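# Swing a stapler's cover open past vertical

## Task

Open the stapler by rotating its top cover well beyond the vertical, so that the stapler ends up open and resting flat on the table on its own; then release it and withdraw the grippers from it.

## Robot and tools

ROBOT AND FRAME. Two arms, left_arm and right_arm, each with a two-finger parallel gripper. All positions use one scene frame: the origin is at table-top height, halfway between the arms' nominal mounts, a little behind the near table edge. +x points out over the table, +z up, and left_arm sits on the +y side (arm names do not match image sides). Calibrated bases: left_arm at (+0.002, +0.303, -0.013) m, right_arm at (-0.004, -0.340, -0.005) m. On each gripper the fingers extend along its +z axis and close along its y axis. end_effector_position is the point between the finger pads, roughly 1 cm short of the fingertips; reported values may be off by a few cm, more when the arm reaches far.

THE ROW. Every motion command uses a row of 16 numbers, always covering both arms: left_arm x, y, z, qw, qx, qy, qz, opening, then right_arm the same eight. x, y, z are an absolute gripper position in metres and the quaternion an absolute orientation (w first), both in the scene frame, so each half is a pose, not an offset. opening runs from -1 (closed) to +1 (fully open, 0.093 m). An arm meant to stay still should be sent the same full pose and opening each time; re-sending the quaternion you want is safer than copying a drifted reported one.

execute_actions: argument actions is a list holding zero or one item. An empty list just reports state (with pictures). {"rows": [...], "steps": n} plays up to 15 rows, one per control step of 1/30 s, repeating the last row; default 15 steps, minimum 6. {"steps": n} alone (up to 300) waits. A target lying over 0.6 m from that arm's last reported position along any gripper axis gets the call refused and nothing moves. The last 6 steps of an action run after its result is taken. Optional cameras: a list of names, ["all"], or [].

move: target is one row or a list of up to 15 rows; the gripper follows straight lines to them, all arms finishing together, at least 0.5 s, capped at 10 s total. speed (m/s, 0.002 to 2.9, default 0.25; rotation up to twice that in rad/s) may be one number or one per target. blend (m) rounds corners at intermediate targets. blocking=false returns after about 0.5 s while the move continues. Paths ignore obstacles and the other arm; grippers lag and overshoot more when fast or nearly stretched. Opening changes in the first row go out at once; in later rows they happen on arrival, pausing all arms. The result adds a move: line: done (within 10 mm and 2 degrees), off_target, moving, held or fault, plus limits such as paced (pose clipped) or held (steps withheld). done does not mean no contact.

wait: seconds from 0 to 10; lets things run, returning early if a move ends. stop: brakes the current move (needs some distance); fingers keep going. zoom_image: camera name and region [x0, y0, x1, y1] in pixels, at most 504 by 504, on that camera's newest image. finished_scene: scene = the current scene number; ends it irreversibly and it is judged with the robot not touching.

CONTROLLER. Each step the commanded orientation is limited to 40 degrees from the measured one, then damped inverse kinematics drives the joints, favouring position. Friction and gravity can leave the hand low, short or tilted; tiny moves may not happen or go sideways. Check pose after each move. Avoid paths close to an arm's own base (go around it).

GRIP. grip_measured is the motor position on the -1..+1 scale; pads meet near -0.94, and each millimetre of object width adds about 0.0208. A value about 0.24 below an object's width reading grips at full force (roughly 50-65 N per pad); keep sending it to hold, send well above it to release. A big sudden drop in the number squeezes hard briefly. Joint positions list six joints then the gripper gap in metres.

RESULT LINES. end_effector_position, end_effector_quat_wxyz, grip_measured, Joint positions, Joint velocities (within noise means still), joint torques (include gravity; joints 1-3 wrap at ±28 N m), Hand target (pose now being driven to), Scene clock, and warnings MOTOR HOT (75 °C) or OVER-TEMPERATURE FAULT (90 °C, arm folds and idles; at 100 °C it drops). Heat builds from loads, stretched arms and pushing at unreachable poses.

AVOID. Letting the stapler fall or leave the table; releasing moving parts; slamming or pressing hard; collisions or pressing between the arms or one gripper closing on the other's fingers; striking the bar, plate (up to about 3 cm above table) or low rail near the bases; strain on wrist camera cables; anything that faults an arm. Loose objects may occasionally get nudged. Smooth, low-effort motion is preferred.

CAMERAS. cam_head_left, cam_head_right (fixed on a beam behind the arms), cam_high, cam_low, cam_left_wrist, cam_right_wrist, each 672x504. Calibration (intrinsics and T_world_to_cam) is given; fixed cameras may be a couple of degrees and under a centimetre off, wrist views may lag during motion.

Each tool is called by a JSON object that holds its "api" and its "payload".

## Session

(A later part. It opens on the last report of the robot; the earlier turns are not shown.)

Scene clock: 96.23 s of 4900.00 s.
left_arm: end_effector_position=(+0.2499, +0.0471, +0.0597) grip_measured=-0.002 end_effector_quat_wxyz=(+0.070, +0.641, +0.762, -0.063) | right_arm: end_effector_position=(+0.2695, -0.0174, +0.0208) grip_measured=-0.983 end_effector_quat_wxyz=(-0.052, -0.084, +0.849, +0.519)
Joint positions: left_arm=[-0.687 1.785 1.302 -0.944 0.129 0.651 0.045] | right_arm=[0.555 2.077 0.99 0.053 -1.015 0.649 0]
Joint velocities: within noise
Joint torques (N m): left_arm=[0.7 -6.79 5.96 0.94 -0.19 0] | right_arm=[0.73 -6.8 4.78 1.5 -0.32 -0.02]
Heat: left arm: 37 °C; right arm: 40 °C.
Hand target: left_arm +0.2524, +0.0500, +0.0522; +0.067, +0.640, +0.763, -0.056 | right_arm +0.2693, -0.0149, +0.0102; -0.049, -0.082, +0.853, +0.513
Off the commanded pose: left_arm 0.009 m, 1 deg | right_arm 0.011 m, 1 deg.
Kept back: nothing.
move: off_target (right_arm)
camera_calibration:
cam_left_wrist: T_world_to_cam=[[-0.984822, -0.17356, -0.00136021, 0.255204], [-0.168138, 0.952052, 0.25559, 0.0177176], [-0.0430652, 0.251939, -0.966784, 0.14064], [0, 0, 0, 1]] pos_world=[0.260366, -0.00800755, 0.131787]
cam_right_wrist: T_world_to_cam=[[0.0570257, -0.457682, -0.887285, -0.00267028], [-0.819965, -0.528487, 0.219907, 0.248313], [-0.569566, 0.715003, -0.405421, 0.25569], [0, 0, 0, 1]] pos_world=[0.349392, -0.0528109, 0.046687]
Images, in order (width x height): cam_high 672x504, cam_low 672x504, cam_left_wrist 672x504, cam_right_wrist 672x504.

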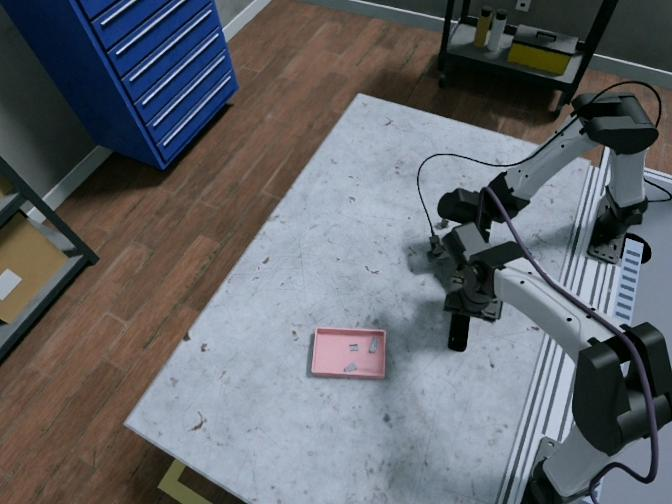

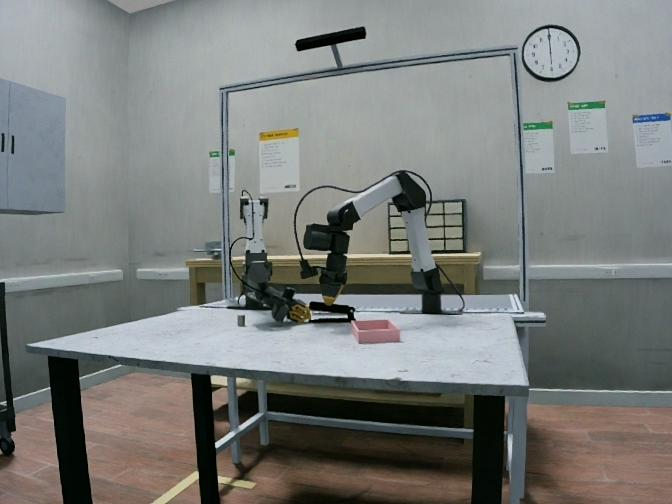

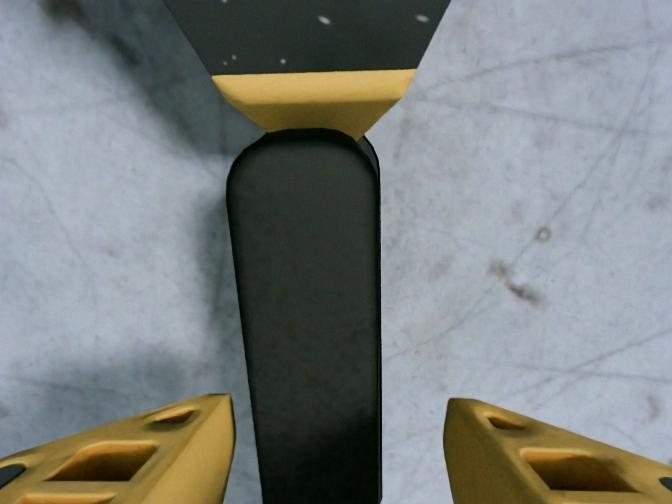

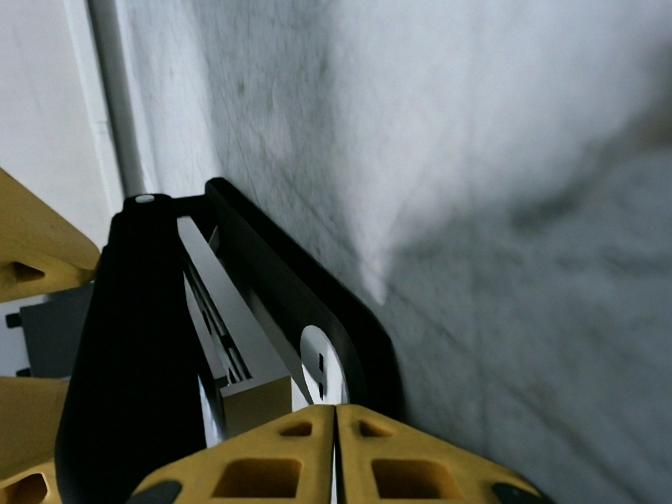

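{"api": "execute_actions", "payload": {"actions": [{"rows":[[0.256,0.050,0.052,0.0668,0.6394,0.763,-0.056,0,0.2695,-0.013,0.012,-0.0492,-0.0818,0.8531,0.5129,-0.92],[0.256,0.050,0.052,0.0668,0.6394,0.763,-0.056,0,0.2695,-0.0125,0.013,-0.0492,-0.0818,0.8531,0.5129,-0.87],[0.256,0.050,0.052,0.0668,0.6394,0.763,-0.056,0,0.2695,-0.012,0.014,-0.0492,-0.0818,0.8531,0.5129,-0.82],[0.256,0.050,0.052,0.0668,0.6394,0.763,-0.056,0,0.2695,-0.0115,0.0155,-0.0492,-0.0818,0.8531,0.5129,-0.77],[0.256,0.050,0.052,0.0668,0.6394,0.763,-0.056,0,0.269,-0.011,0.017,-0.0492,-0.0818,0.8531,0.5129,-0.72],[0.256,0.050,0.052,0.0668,0.6394,0.763,-0.056,0,0.269,-0.010,0.018,-0.0492,-0.0818,0.8531,0.5129,-0.67],[0.256,0.050,0.052,0.0668,0.6394,0.763,-0.056,0,0.269,-0.009,0.0195,-0.0492,-0.0818,0.8531,0.5129,-0.62],[0.256,0.050,0.052,0.0668,0.6394,0.763,-0.056,0,0.2685,-0.008,0.021,-0.0492,-0.0818,0.8531,0.5129,-0.57],[0.256,0.050,0.052,0.0668,0.6394,0.763,-0.056,0,0.2685,-0.007,0.022,-0.0492,-0.0818,0.8531,0.5129,-0.52]],"steps":15}]}}

{"api": "wait", "payload": {"seconds": 0.3, "cameras": ["cam_low","cam_left_wrist","cam_right_wrist"]}}

{"api": "zoom_image", "payload": {"camera": "cam_low", "region": [270, 260, 370, 335]}}

Scene clock: 97.43 s of 4900.00 s.
left_arm: end_effector_position=(+0.2511, +0.0483, +0.0562) grip_measured=-0.002 end_effector_quat_wxyz=(+0.065, +0.640, +0.763, -0.063) | right_arm: end_effector_position=(+0.2689, -0.0137, +0.0277) grip_measured=-0.548 end_effector_quat_wxyz=(-0.057, -0.084, +0.842, +0.530)
Joint positions: left_arm=[-0.682 1.796 1.302 -0.942 0.129 0.651 0.045] | right_arm=[0.559 2.072 0.993 0.071 -1.039 0.674 0.019]
Joint velocities: left_arm=[within noise] | right_arm=[0.022 -0.076 0.012 -0.022 -0.095 0.095 0.055]
Joint torques (N m): left_arm=[0.96 -6.9 7.09 0.87 -0.18 0.07] | right_arm=[1.94 -8.42 5.75 1.24 0.03 -0.04]
Heat: left arm: 36 °C; right arm: 40 °C.
Steps of this call (1-27: nothing new was sent; 28-36: this action's first 9). Readings (end_effector_position of left_arm | right_arm):
28: (+0.2503, +0.0470, +0.0595) | (+0.2696, -0.0169, +0.0210)
29: (+0.2505, +0.0472, +0.0590) | (+0.2696, -0.0168, +0.0211)
31: (+0.2508, +0.0478, +0.0574) | (+0.2696, -0.0160, +0.0220)
35: (+0.2511, +0.0483, +0.0562) | (+0.2691, -0.0143, +0.0262)
36: the state above

Scene clock: 97.93 s of 4900.00 s.
left_arm: end_effector_position=(+0.2511, +0.0483, +0.0562) grip_measured=-0.002 end_effector_quat_wxyz=(+0.065, +0.640, +0.763, -0.063) | right_arm: end_effector_position=(+0.2687, -0.0133, +0.0284) grip_measured=-0.523 end_effector_quat_wxyz=(-0.058, -0.082, +0.842, +0.530)
Joint positions: left_arm=[-0.682 1.796 1.302 -0.942 0.129 0.651 0.045] | right_arm=[0.56 2.071 0.993 0.071 -1.039 0.68 0.02]
Joint velocities: within noise
Joint torques (N m): left_arm=[0.98 -6.93 7.1 0.87 -0.18 0.07] | right_arm=[2.13 -8.53 5.79 1.23 0.03 -0.04]
Heat: left arm: 36 °C; right arm: 40 °C.
Hand target: left_arm +0.2560, +0.0500, +0.0521; +0.067, +0.640, +0.764, -0.056 | right_arm +0.2683, -0.0074, +0.0222; -0.049, -0.082, +0.853, +0.513
Off the commanded pose: left_arm 0.007 m, 1 deg | right_arm 0.009 m, 3 deg.
Steps of this call (1-6: your previous action's last 6; 7-15: nothing new was sent). Readings (end_effector_position of left_arm | right_arm):
1: (+0.2511, +0.0483, +0.0562) | (+0.2688, -0.0134, +0.0284)
2: (+0.2511, +0.0483, +0.0562) | (+0.2687, -0.0133, +0.0284)
4: (+0.2511, +0.0483, +0.0562) | (+0.2687, -0.0133, +0.0284)
8: (+0.2511, +0.0483, +0.0562) | (+0.2687, -0.0133, +0.0284)
15: the state above
camera_calibration:
cam_left_wrist: T_world_to_cam=[[-0.984001, -0.178118, 0.00397083, 0.25619], [-0.17086, 0.94975, 0.262262, 0.0181128], [-0.0504848, 0.257387, -0.964989, 0.138505], [0, 0, 0, 1]] pos_world=[0.262179, -0.00721995, 0.127888]
cam_right_wrist: T_world_to_cam=[[0.0462597, -0.434997, -0.899243, 0.00948844], [-0.814617, -0.537442, 0.218074, 0.246724], [-0.578152, 0.72245, -0.379218, 0.256909], [0, 0, 0, 1]] pos_world=[0.349079, -0.048877, 0.0521529]
Images, in order (width x height): cam_low 672x504, cam_left_wrist 672x504, cam_right_wrist 672x504.

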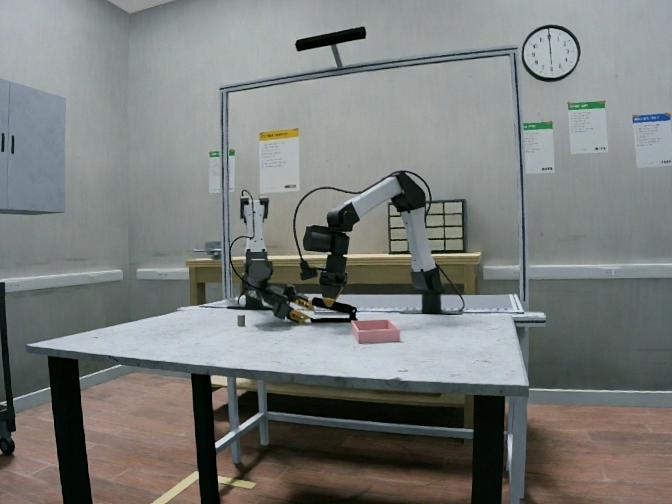

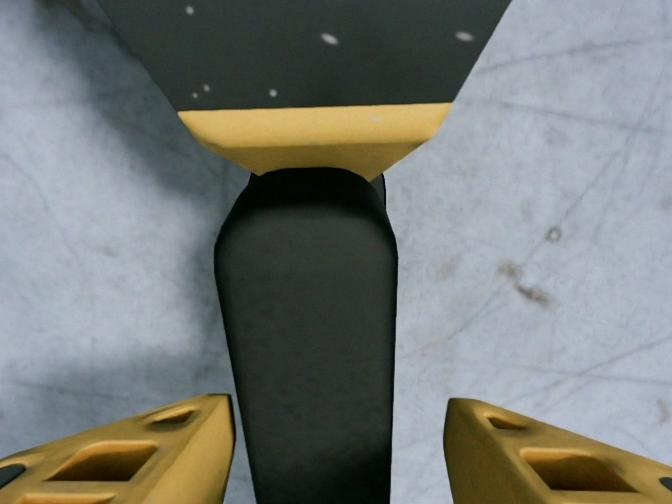

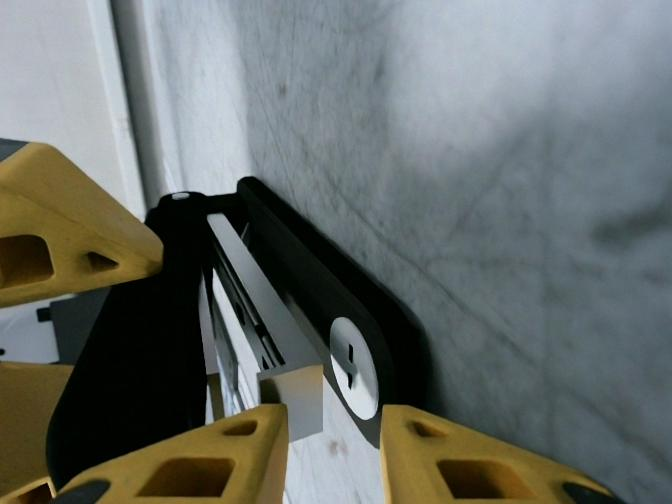

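Scaled by 5.040.

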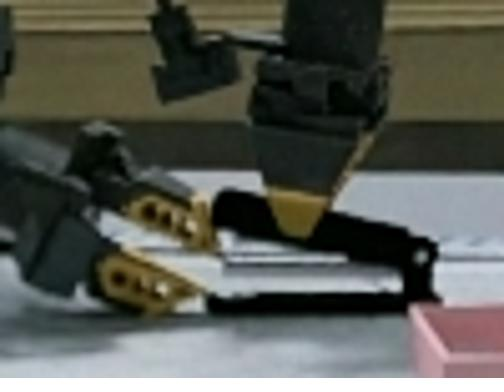

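{"api": "move", "payload": {"target": [[0.262,0.050,0.052,0.0668,0.6394,0.763,-0.056,0,0.2685,-0.007,0.022,-0.0492,-0.0818,0.8531,0.5129,-0.52],[0.262,0.050,0.052,0.0668,0.6394,0.763,-0.056,-0.25,0.2685,-0.007,0.022,-0.0492,-0.0818,0.8531,0.5129,-0.52]], "speed": 0.04, "cameras": ["cam_left_wrist"]}}

Scene clock: 99.57 s of 4900.00 s.
left_arm: end_effector_position=(+0.2535, +0.0517, +0.0510) grip_measured=-0.248 end_effector_quat_wxyz=(+0.058, +0.639, +0.764, -0.062) | right_arm: end_effector_position=(+0.2687, -0.0133, +0.0284) grip_measured=-0.523 end_effector_quat_wxyz=(-0.058, -0.082, +0.842, +0.530)
Joint positions: left_arm=[-0.671 1.812 1.302 -0.942 0.129 0.662 0.033] | right_arm=[0.56 2.071 0.993 0.072 -1.039 0.68 0.02]
Joint velocities: within noise
Joint torques (N m): left_arm=[0.98 -6.93 9.06 0.76 -0.16 0.08] | right_arm=[2.14 -8.54 5.79 1.24 0.04 -0.02]
Heat: left arm: 36 °C; right arm: 41 °C.
Hand target: left_arm +0.2619, +0.0500, +0.0521; +0.067, +0.640, +0.764, -0.056 | right_arm +0.2684, -0.0074, +0.0222; -0.049, -0.082, +0.853, +0.513
Off the commanded pose: left_arm 0.009 m, 1 deg | right_arm 0.009 m, 3 deg.
Kept back: nothing.
move: off_target (right_arm)
camera_calibration:
cam_left_wrist: T_world_to_cam=[[-0.983804, -0.178865, 0.0117029, 0.258747], [-0.168883, 0.946819, 0.273885, 0.0157925], [-0.0600689, 0.267473, -0.961691, 0.134496], [0, 0, 0, 1]] pos_world=[0.265303, -0.00464578, 0.12199]
Images, in order (width x height): cam_left_wrist 672x504.

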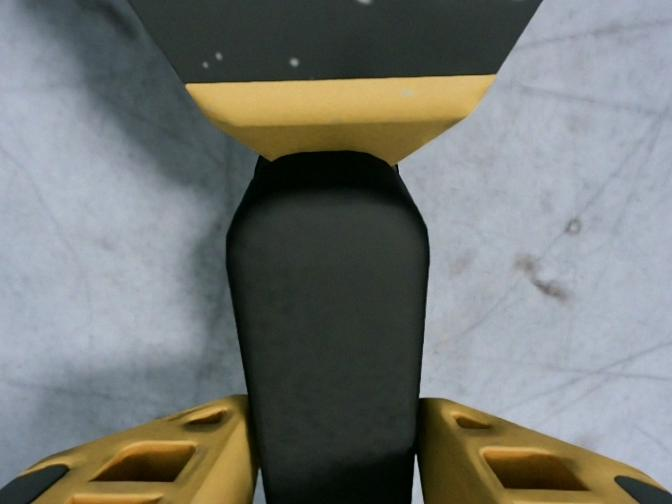

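{"api": "move", "payload": {"target": [[0.262,0.050,0.052,0.0668,0.6394,0.763,-0.056,-0.36,0.2685,-0.007,0.022,-0.0492,-0.0818,0.8531,0.5129,-0.52],[0.258,0.050,0.052,0.0668,0.6394,0.763,-0.056,-0.46,0.2685,-0.007,0.022,-0.0492,-0.0818,0.8531,0.5129,-0.52]], "speed": 0.04, "cameras": ["cam_left_wrist","cam_low"]}}

{"api": "zoom_image", "payload": {"camera": "cam_low", "region": [270, 260, 370, 335]}}

Scene clock: 101.80 s of 4900.00 s.
left_arm: end_effector_position=(+0.2535, +0.0517, +0.0510) grip_measured=-0.457 end_effector_quat_wxyz=(+0.058, +0.639, +0.764, -0.062) | right_arm: end_effector_position=(+0.2687, -0.0133, +0.0284) grip_measured=-0.523 end_effector_quat_wxyz=(-0.058, -0.082, +0.842, +0.530)
Joint positions: left_arm=[-0.671 1.812 1.302 -0.942 0.129 0.662 0.023] | right_arm=[0.56 2.071 0.993 0.072 -1.039 0.68 0.02]
Joint velocities: within noise
Joint torques (N m): left_arm=[0.18 -7.77 7.73 0.8 -0.17 0] | right_arm=[2.1 -8.49 5.85 1.23 0.03 -0.04]
Heat: left arm: 36 °C; right arm: 41 °C.
Hand target: left_arm +0.2580, +0.0499, +0.0521; +0.067, +0.640, +0.764, -0.056 | right_arm +0.2684, -0.0074, +0.0222; -0.049, -0.082, +0.853, +0.513
Off the commanded pose: left_arm 0.005 m, 1 deg | right_arm 0.009 m, 3 deg.
Kept back: nothing.
move: off_target (right_arm)
camera_calibration:
cam_left_wrist: T_world_to_cam=[[-0.983725, -0.179316, 0.011438, 0.258872], [-0.169377, 0.946682, 0.274054, 0.0158249], [-0.0599705, 0.267656, -0.961646, 0.134445], [0, 0, 0, 1]] pos_world=[0.265402, -0.00454609, 0.12199]
Images, in order (width x height): cam_low 672x504, cam_left_wrist 672x504.

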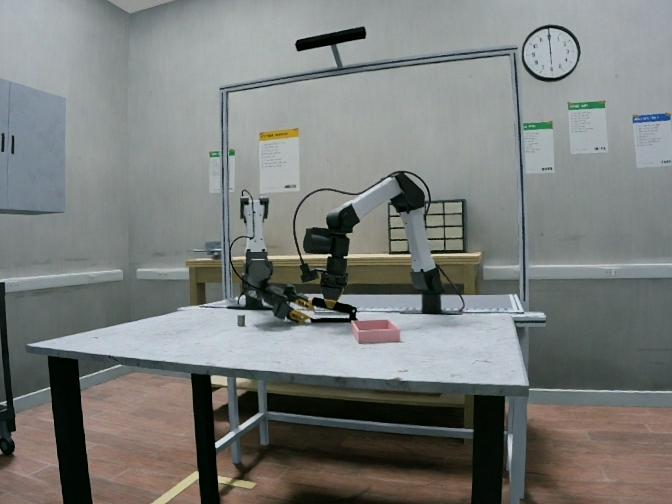

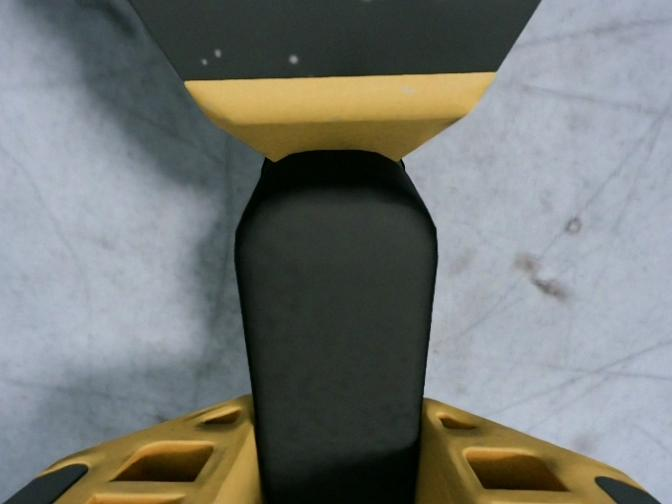

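Scaled by 5.040.

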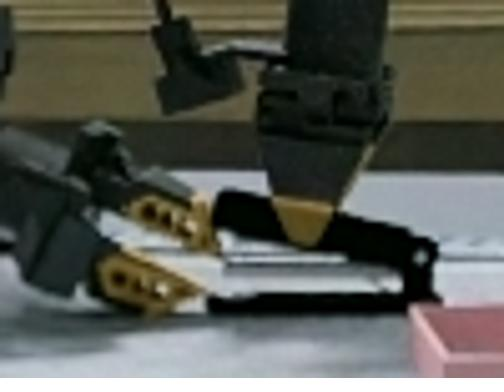

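{"api": "move", "payload": {"target": [0.2535,0.0575,0.071,0.152,0.629,0.751,-0.128,-0.5,0.2685,-0.007,0.022,-0.0492,-0.0818,0.8531,0.5129,-0.52], "speed": 0.03, "cameras": ["cam_left_wrist","cam_low","cam_right_wrist"]}}

{"api": "zoom_image", "payload": {"camera": "cam_low", "region": [270, 260, 370, 335]}}

Scene clock: 106.97 s of 4900.00 s.
left_arm: end_effector_position=(+0.2514, +0.0607, +0.0629) grip_measured=-0.495 end_effector_quat_wxyz=(+0.130, +0.628, +0.758, -0.119) | right_arm: end_effector_position=(+0.2688, -0.0132, +0.0285) grip_measured=-0.522 end_effector_quat_wxyz=(-0.058, -0.082, +0.842, +0.531)
Joint positions: left_arm=[-0.594 1.661 1.133 -0.79 0.256 0.704 0.021] | right_arm=[0.56 2.071 0.993 0.072 -1.039 0.681 0.02]
Joint velocities: within noise
Joint torques (N m): left_arm=[0.99 -8.98 6.39 1.3 0.31 0.08] | right_arm=[2.07 -8.61 5.82 1.2 0.02 -0.04]
Heat: left arm: 36 °C; right arm: 42 °C.
Hand target: left_arm +0.2535, +0.0576, +0.0711; +0.152, +0.630, +0.751, -0.128 | right_arm +0.2684, -0.0074, +0.0222; -0.049, -0.082, +0.853, +0.513
Off the commanded pose: left_arm 0.009 m, 3 deg | right_arm 0.009 m, 3 deg.
Kept back: nothing.
move: off_target (left_arm, right_arm)
camera_calibration:
cam_left_wrist: T_world_to_cam=[[-0.982248, -0.18732, 0.0100494, 0.25846], [-0.185591, 0.978187, 0.0933096, 0.0171949], [-0.027309, 0.0897881, -0.995586, 0.148103], [0, 0, 0, 1]] pos_world=[0.261108, 0.0182971, 0.143248]
cam_right_wrist: T_world_to_cam=[[0.0460871, -0.434735, -0.899379, 0.00965368], [-0.814855, -0.537154, 0.21789, 0.24689], [-0.577829, 0.722821, -0.379002, 0.256899], [0, 0, 0, 1]] pos_world=[0.349179, -0.0488775, 0.0522528]
Images, in order (width x height): cam_low 672x504, cam_left_wrist 672x504, cam_right_wrist 672x504.

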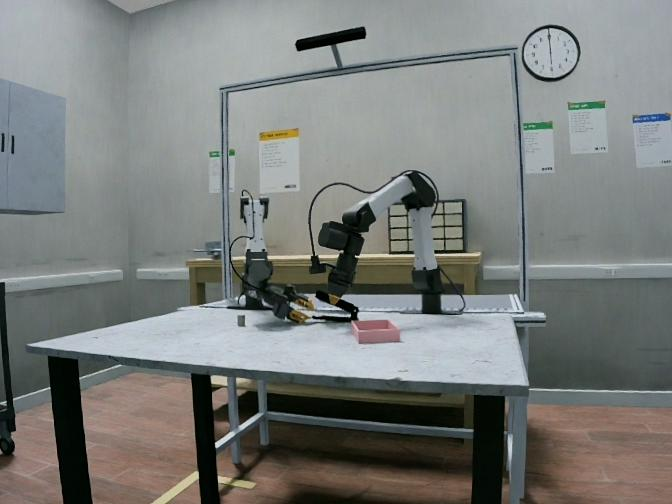

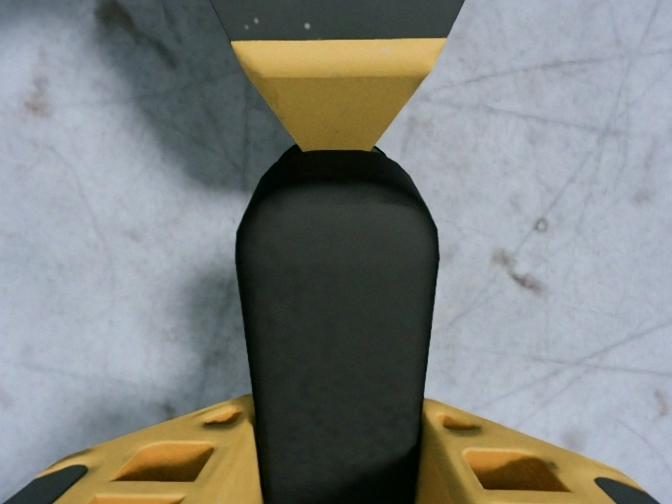

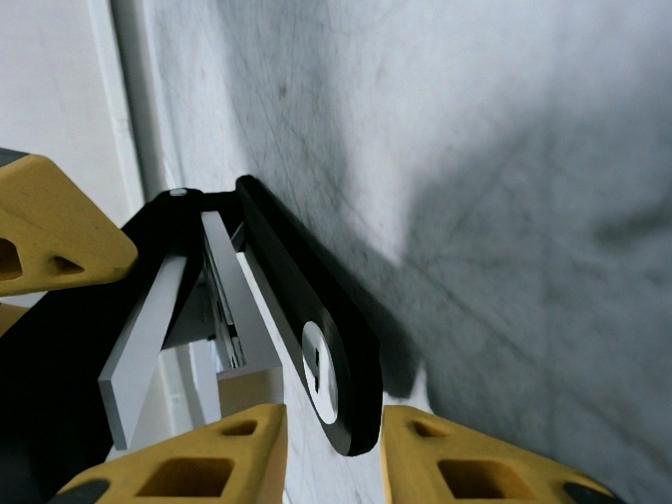

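Scaled by 5.040.

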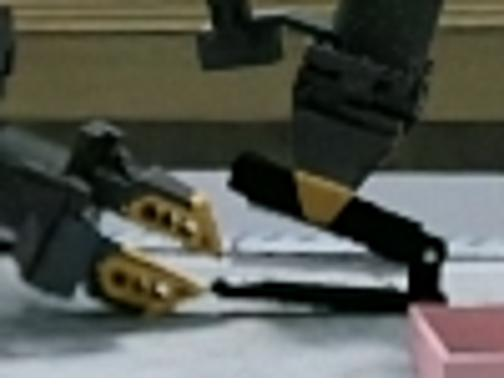

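{"api": "move", "payload": {"target": [[0.2535,0.0575,0.071,0.152,0.629,0.751,-0.128,-0.5,0.274,-0.036,0.035,-0.0492,-0.0818,0.8531,0.5129,-0.52],[0.2535,0.0575,0.071,0.152,0.629,0.751,-0.128,-0.5,0.274,-0.036,0.052,-0.0403,-0.0865,0.9022,0.4206,-1]], "speed": 0.06, "cameras": ["cam_left_wrist","cam_low","cam_right_wrist"]}}

{"api": "zoom_image", "payload": {"camera": "cam_low", "region": [270, 260, 370, 335]}}

Scene clock: 111.67 s of 4900.00 s.
left_arm: end_effector_position=(+0.2513, +0.0607, +0.0629) grip_measured=-0.495 end_effector_quat_wxyz=(+0.130, +0.629, +0.758, -0.119) | right_arm: end_effector_position=(+0.2647, -0.0417, +0.0297) grip_measured=-0.983 end_effector_quat_wxyz=(-0.072, -0.067, +0.905, +0.413)
Joint positions: left_arm=[-0.594 1.661 1.133 -0.789 0.257 0.705 0.021] | right_arm=[0.554 1.99 1.112 -0.41 -0.834 0.513 0]
Joint velocities: within noise
Joint torques (N m): left_arm=[0.98 -8.99 6.38 1.29 0.32 0.07] | right_arm=[0.27 -12.21 7.94 0.74 -0.33 -0.2]
Heat: left arm: 37 °C; right arm: 43 °C.
Hand target: left_arm +0.2534, +0.0576, +0.0710; +0.152, +0.630, +0.751, -0.128 | right_arm +0.2734, -0.0363, +0.0520; -0.040, -0.086, +0.902, +0.421
Off the commanded pose: left_arm 0.009 m, 3 deg | right_arm 0.025 m, 4 deg.
Kept back: nothing.
move: off_target (left_arm, right_arm); target 2's new opening was sent with right_arm's hand 0.024 m and 4 deg from that target
camera_calibration:
cam_left_wrist: T_world_to_cam=[[-0.982323, -0.186919, 0.0101397, 0.258363], [-0.185191, 0.978291, 0.0930075, 0.0171223], [-0.0273044, 0.0894856, -0.995614, 0.148009], [0, 0, 0, 1]] pos_world=[0.261008, 0.0182977, 0.143147]
cam_right_wrist: T_world_to_cam=[[0.0311269, -0.659283, -0.75125, -0.0112662], [-0.814636, -0.452232, 0.363118, 0.227114], [-0.579137, 0.600692, -0.551153, 0.275922], [0, 0, 0, 1]] pos_world=[0.345162, -0.0704636, 0.0611423]
Images, in order (width x height): cam_low 672x504, cam_left_wrist 672x504, cam_right_wrist 672x504.

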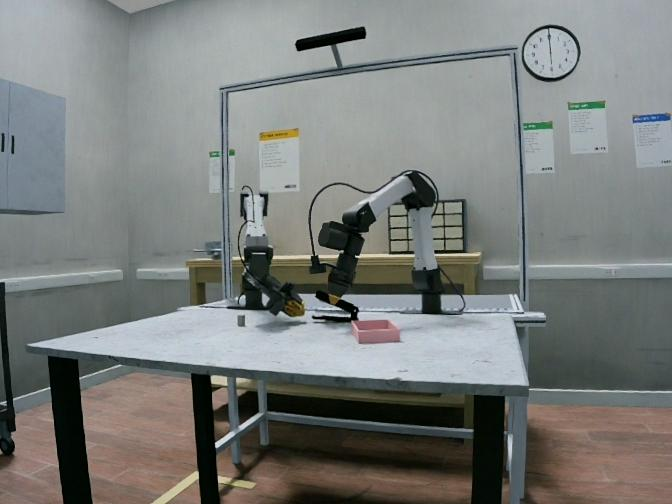

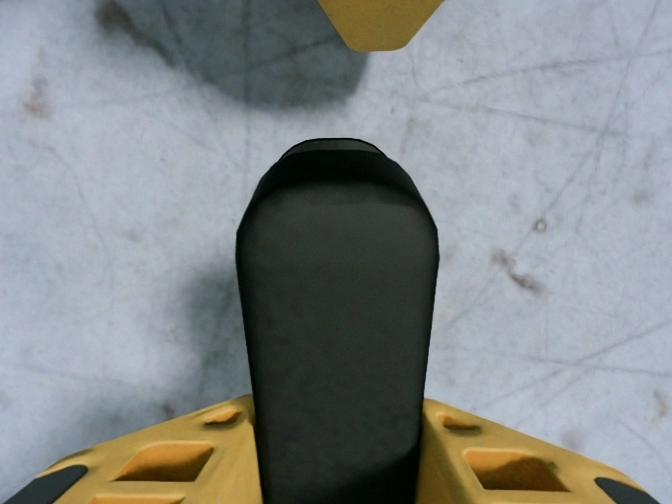

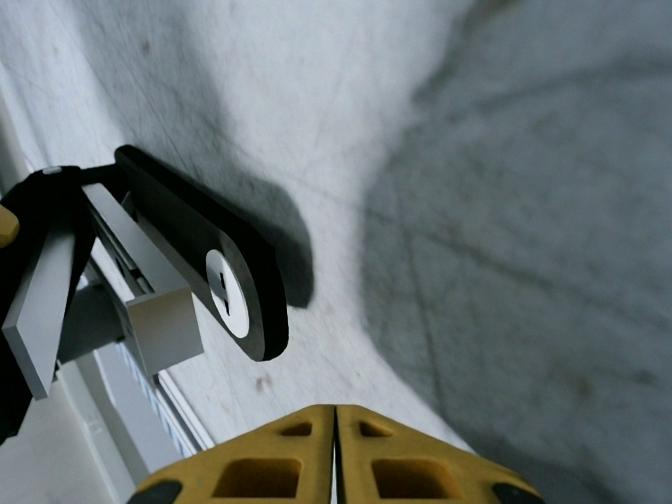

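Scaled by 5.040.

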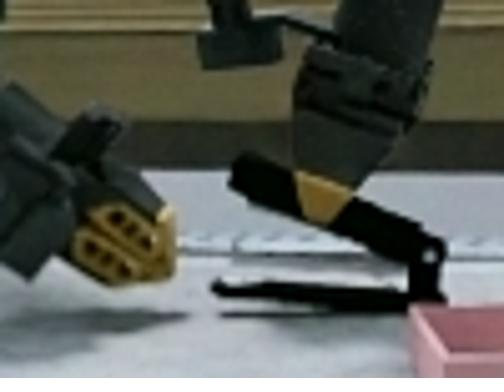

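{"api": "move", "payload": {"target": [[0.2535,0.0575,0.071,0.152,0.629,0.751,-0.128,-0.5,0.281,-0.034,0.064,-0.0403,-0.0865,0.9022,0.4206,-1],[0.2535,0.0575,0.071,0.152,0.629,0.751,-0.128,-0.5,0.275,-0.012,0.058,-0.0403,-0.0865,0.9022,0.4206,-1]], "speed": 0.05, "cameras": ["cam_left_wrist","cam_low","cam_right_wrist"]}}

{"api": "zoom_image", "payload": {"camera": "cam_low", "region": [270, 260, 370, 335]}}

Scene clock: 113.70 s of 4900.00 s.
left_arm: end_effector_position=(+0.2513, +0.0607, +0.0629) grip_measured=-0.495 end_effector_quat_wxyz=(+0.130, +0.629, +0.758, -0.119) | right_arm: end_effector_position=(+0.2615, -0.0194, +0.0422) grip_measured=-0.983 end_effector_quat_wxyz=(-0.073, -0.078, +0.906, +0.410)
Joint positions: left_arm=[-0.594 1.661 1.133 -0.789 0.257 0.705 0.021] | right_arm=[0.612 1.99 1.171 -0.43 -0.817 0.562 0]
Joint velocities: within noise
Joint torques (N m): left_arm=[0.98 -8.98 6.39 1.29 0.32 0.08] | right_arm=[-0.01 -10.7 7.84 1.14 -0.34 0.04]
Heat: left arm: 37 °C; right arm: 44 °C.
Hand target: left_arm +0.2534, +0.0576, +0.0710; +0.152, +0.630, +0.751, -0.128 | right_arm +0.2743, -0.0125, +0.0586; -0.041, -0.086, +0.902, +0.421
Off the commanded pose: left_arm 0.009 m, 3 deg | right_arm 0.022 m, 4 deg.
Kept back: nothing.
move: off_target (left_arm, right_arm)
camera_calibration:
cam_left_wrist: T_world_to_cam=[[-0.982323, -0.186919, 0.0101397, 0.258363], [-0.185191, 0.978291, 0.0930075, 0.0171223], [-0.0273044, 0.0894856, -0.995614, 0.148009], [0, 0, 0, 1]] pos_world=[0.261008, 0.0182977, 0.143147]
cam_right_wrist: T_world_to_cam=[[0.0503677, -0.661342, -0.748391, 0.00776515], [-0.807739, -0.467686, 0.358926, 0.228198], [-0.587385, 0.586426, -0.557748, 0.269751], [0, 0, 0, 1]] pos_world=[0.342381, -0.0463284, 0.0743582]
Images, in order (width x height): cam_low 672x504, cam_left_wrist 672x504, cam_right_wrist 672x504.

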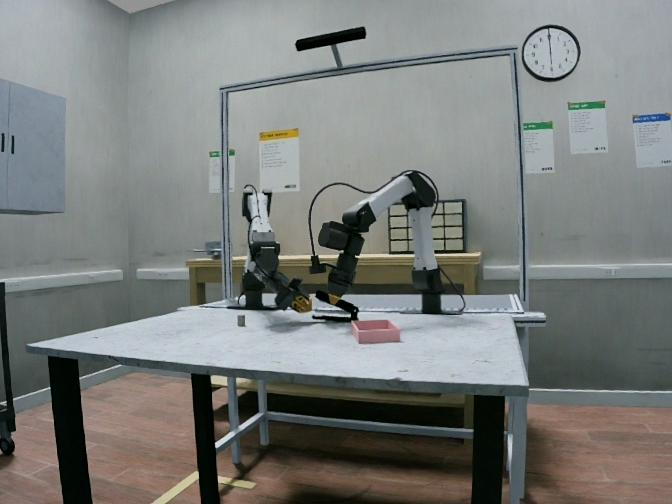

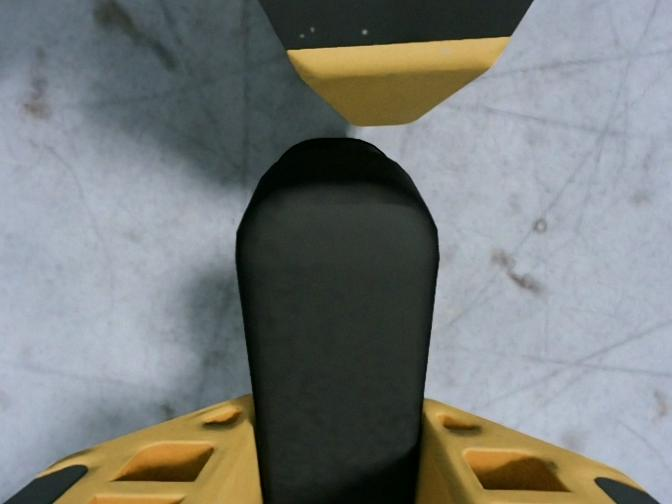

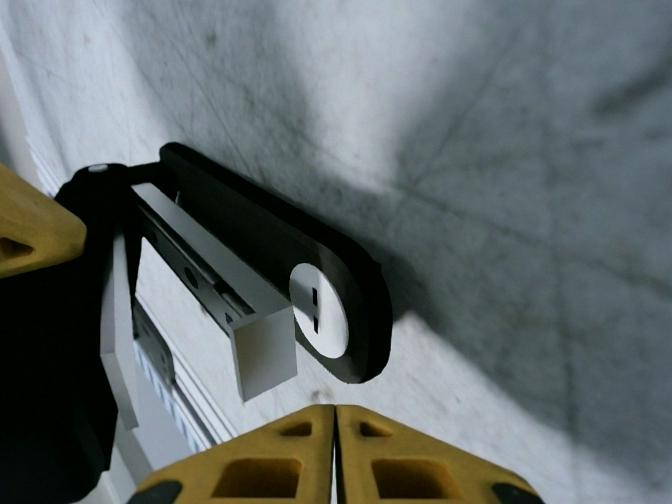

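Scaled by 5.040.

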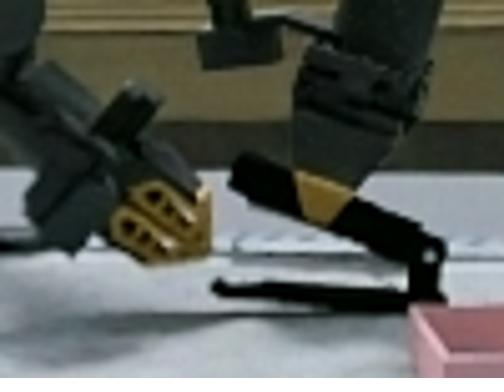

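{"api": "move", "payload": {"target": [[0.2535,0.0575,0.071,0.152,0.629,0.751,-0.128,-0.5,0.288,-0.007,0.058,-0.0403,-0.0865,0.9022,0.4206,-1]], "speed": 0.05, "cameras": ["cam_left_wrist","cam_low","cam_right_wrist"]}}

{"api": "zoom_image", "payload": {"camera": "cam_low", "region": [270, 260, 370, 335]}}

Scene clock: 115.17 s of 4900.00 s.
left_arm: end_effector_position=(+0.2513, +0.0607, +0.0629) grip_measured=-0.495 end_effector_quat_wxyz=(+0.130, +0.629, +0.758, -0.119) | right_arm: end_effector_position=(+0.2788, -0.0082, +0.0593) grip_measured=-0.983 end_effector_quat_wxyz=(-0.048, -0.089, +0.900, +0.423)
Joint positions: left_arm=[-0.594 1.661 1.133 -0.789 0.257 0.705 0.021] | right_arm=[0.612 1.997 1.239 -0.427 -0.815 0.566 0]
Joint velocities: within noise
Joint torques (N m): left_arm=[0.99 -8.99 6.39 1.28 0.32 0.08] | right_arm=[-0.61 -7.6 8.35 1.01 -0.34 -0.11]
Heat: left arm: 37 °C; right arm: 45 °C.
Hand target: left_arm +0.2534, +0.0577, +0.0710; +0.152, +0.630, +0.751, -0.128 | right_arm +0.2879, -0.0072, +0.0581; -0.040, -0.086, +0.902, +0.421
Off the commanded pose: left_arm 0.009 m, 3 deg | right_arm 0.009 m, 1 deg.
Kept back: nothing.
move: off_target (left_arm)
camera_calibration:
cam_left_wrist: T_world_to_cam=[[-0.982323, -0.186919, 0.0101397, 0.258363], [-0.185191, 0.978291, 0.0930075, 0.0171223], [-0.0273044, 0.0894856, -0.995614, 0.148009], [0, 0, 0, 1]] pos_world=[0.261008, 0.0182977, 0.143147]
cam_right_wrist: T_world_to_cam=[[0.0880956, -0.636611, -0.766137, 0.0178861], [-0.82597, -0.476597, 0.301046, 0.249683], [-0.556788, 0.606285, -0.567807, 0.275098], [0, 0, 0, 1]] pos_world=[0.357826, -0.0364033, 0.0947399]
Images, in order (width x height): cam_low 672x504, cam_left_wrist 672x504, cam_right_wrist 672x504.

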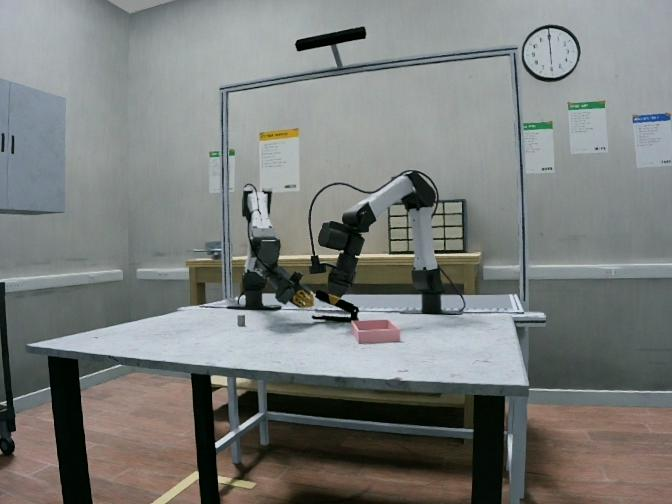

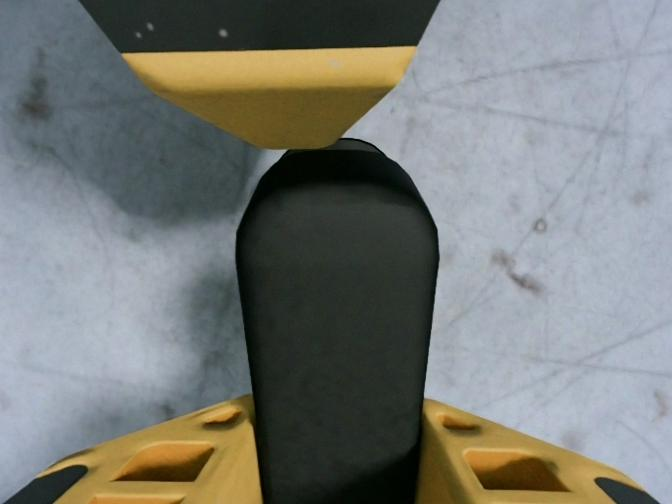

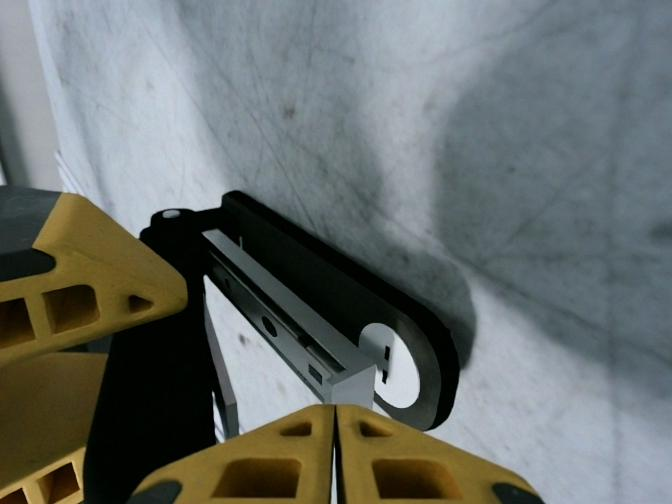

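Scaled by 5.040.

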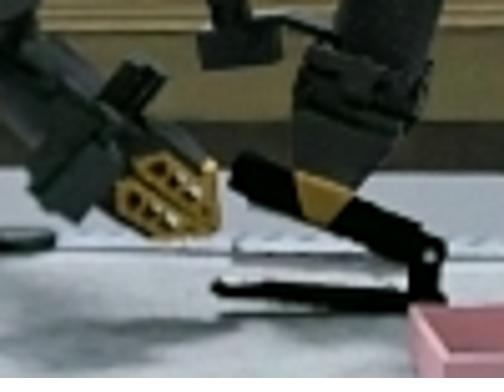

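{"api": "move", "payload": {"target": [[0.2535,0.0575,0.071,0.152,0.629,0.751,-0.128,-0.5,0.276,-0.008,0.042,-0.0403,-0.0865,0.9022,0.4206,-1]], "speed": 0.04, "cameras": ["cam_left_wrist","cam_low","cam_right_wrist"]}}

{"api": "zoom_image", "payload": {"camera": "cam_low", "region": [270, 260, 370, 335]}}

Scene clock: 116.40 s of 4900.00 s.
left_arm: end_effector_position=(+0.2513, +0.0607, +0.0629) grip_measured=-0.495 end_effector_quat_wxyz=(+0.130, +0.629, +0.758, -0.119) | right_arm: end_effector_position=(+0.2724, -0.0102, +0.0471) grip_measured=-0.983 end_effector_quat_wxyz=(-0.048, -0.088, +0.901, +0.423)
Joint positions: left_arm=[-0.594 1.661 1.133 -0.789 0.257 0.705 0.021] | right_arm=[0.618 1.997 1.183 -0.365 -0.812 0.576 0]
Joint velocities: within noise
Joint torques (N m): left_arm=[0.99 -8.99 6.37 1.29 0.33 0.07] | right_arm=[0.25 -8.1 5.74 1.26 -0.3 -0.04]
Heat: left arm: 38 °C; right arm: 45 °C.
Hand target: left_arm +0.2534, +0.0576, +0.0710; +0.152, +0.630, +0.751, -0.128 | right_arm +0.2759, -0.0081, +0.0422; -0.040, -0.087, +0.902, +0.421
Off the commanded pose: left_arm 0.009 m, 3 deg | right_arm 0.007 m, 1 deg.
Kept back: nothing.
move: off_target (left_arm)
camera_calibration:
cam_left_wrist: T_world_to_cam=[[-0.982353, -0.186744, 0.0104078, 0.258212], [-0.185001, 0.978352, 0.0927513, 0.0171778], [-0.0275033, 0.0891891, -0.995635, 0.148174], [0, 0, 0, 1]] pos_world=[0.260909, 0.0181983, 0.143247]
cam_right_wrist: T_world_to_cam=[[0.0861343, -0.637702, -0.765452, 0.00835304], [-0.826573, -0.474668, 0.302436, 0.247237], [-0.5562, 0.606652, -0.567993, 0.265704], [0, 0, 0, 1]] pos_world=[0.351424, -0.038508, 0.0825386]
Images, in order (width x height): cam_low 672x504, cam_left_wrist 672x504, cam_right_wrist 672x504.

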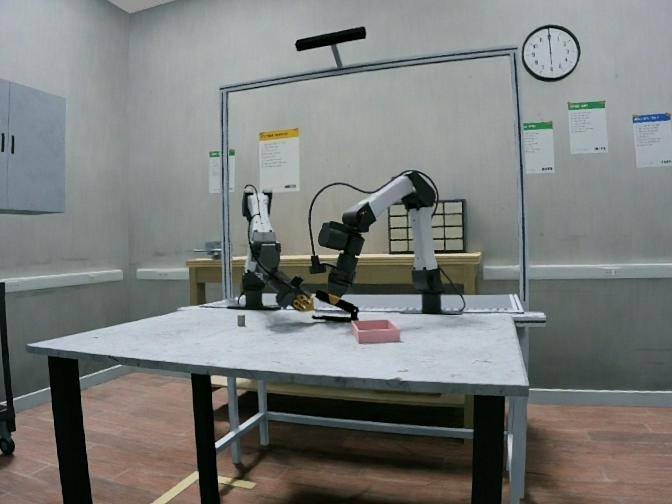

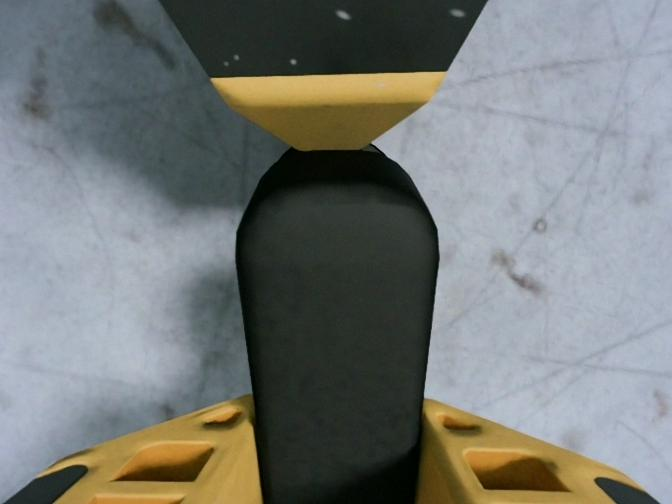

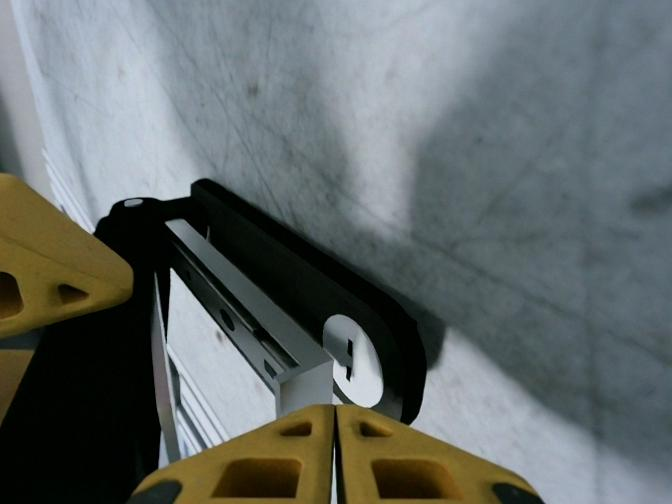

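Scaled by 5.040.

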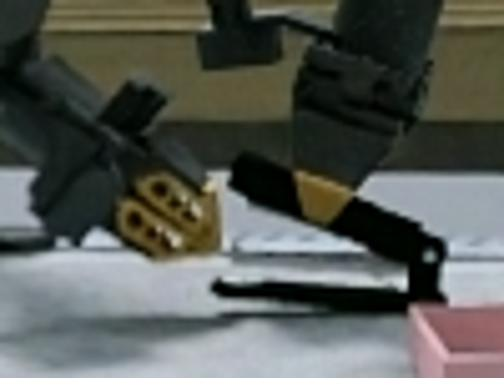

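{"api": "move", "payload": {"target": [[0.2535,0.0575,0.071,0.152,0.629,0.751,-0.128,-0.5,0.276,-0.007,0.030,-0.0403,-0.0865,0.9022,0.4206,-1],[0.2535,0.0575,0.071,0.152,0.629,0.751,-0.128,-0.5,0.276,-0.007,0.018,-0.0403,-0.0865,0.9022,0.4206,-1]], "speed": 0.03, "cameras": ["cam_left_wrist","cam_low","cam_right_wrist"]}}

{"api": "zoom_image", "payload": {"camera": "cam_low", "region": [270, 260, 370, 335]}}

Scene clock: 117.77 s of 4900.00 s.
left_arm: end_effector_position=(+0.2515, +0.0605, +0.0629) grip_measured=-0.495 end_effector_quat_wxyz=(+0.130, +0.629, +0.757, -0.119) | right_arm: end_effector_position=(+0.2730, -0.0090, +0.0261) grip_measured=-0.983 end_effector_quat_wxyz=(-0.046, -0.088, +0.900, +0.424)
Joint positions: left_arm=[-0.594 1.661 1.133 -0.788 0.257 0.705 0.021] | right_arm=[0.62 2.042 1.15 -0.278 -0.811 0.58 0]
Joint velocities: within noise
Joint torques (N m): left_arm=[0.96 -8.98 6.41 1.28 0.34 0.07] | right_arm=[0.18 -7.51 5.37 1.38 -0.33 -0.03]
Heat: left arm: 38 °C; right arm: 45 °C.
Hand target: left_arm +0.2534, +0.0576, +0.0710; +0.152, +0.630, +0.751, -0.128 | right_arm +0.2758, -0.0073, +0.0181; -0.041, -0.086, +0.902, +0.420
Off the commanded pose: left_arm 0.009 m, 3 deg | right_arm 0.009 m, 1 deg.
Kept back: nothing.
move: off_target (left_arm)
camera_calibration:
cam_left_wrist: T_world_to_cam=[[-0.982359, -0.186753, 0.00965035, 0.258498], [-0.1851, 0.978414, 0.0918948, 0.017449], [-0.0266037, 0.0884874, -0.995722, 0.148078], [0, 0, 0, 1]] pos_world=[0.261107, 0.0181, 0.143346]
cam_right_wrist: T_world_to_cam=[[0.0886388, -0.635684, -0.766843, -0.00769277], [-0.828007, -0.474963, 0.298017, 0.255178], [-0.553667, 0.608536, -0.568451, 0.252601], [0, 0, 0, 1]] pos_world=[0.351827, -0.0374069, 0.0616446]
Images, in order (width x height): cam_low 672x504, cam_left_wrist 672x504, cam_right_wrist 672x504.

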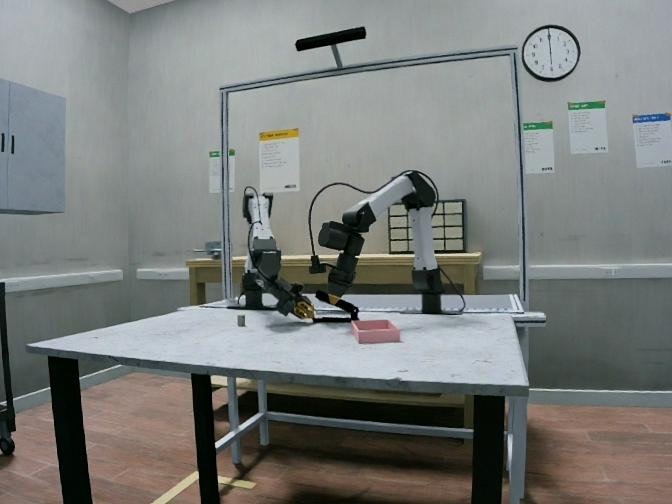

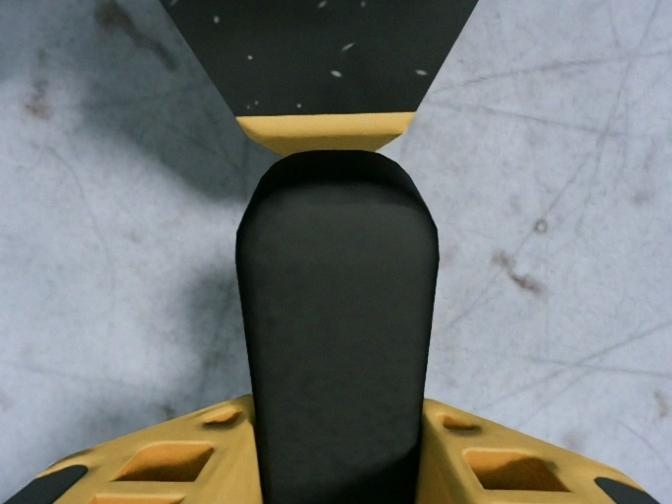

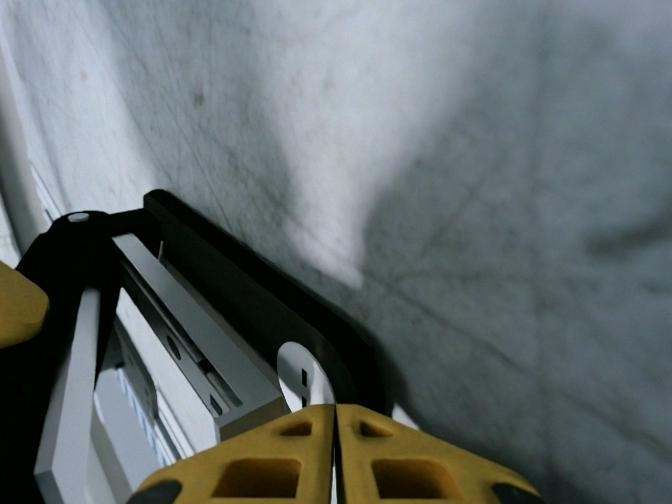

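Scaled by 5.040.

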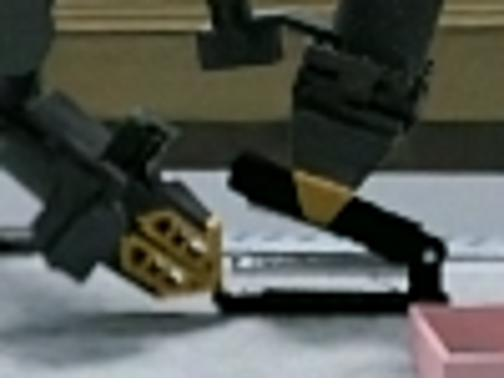

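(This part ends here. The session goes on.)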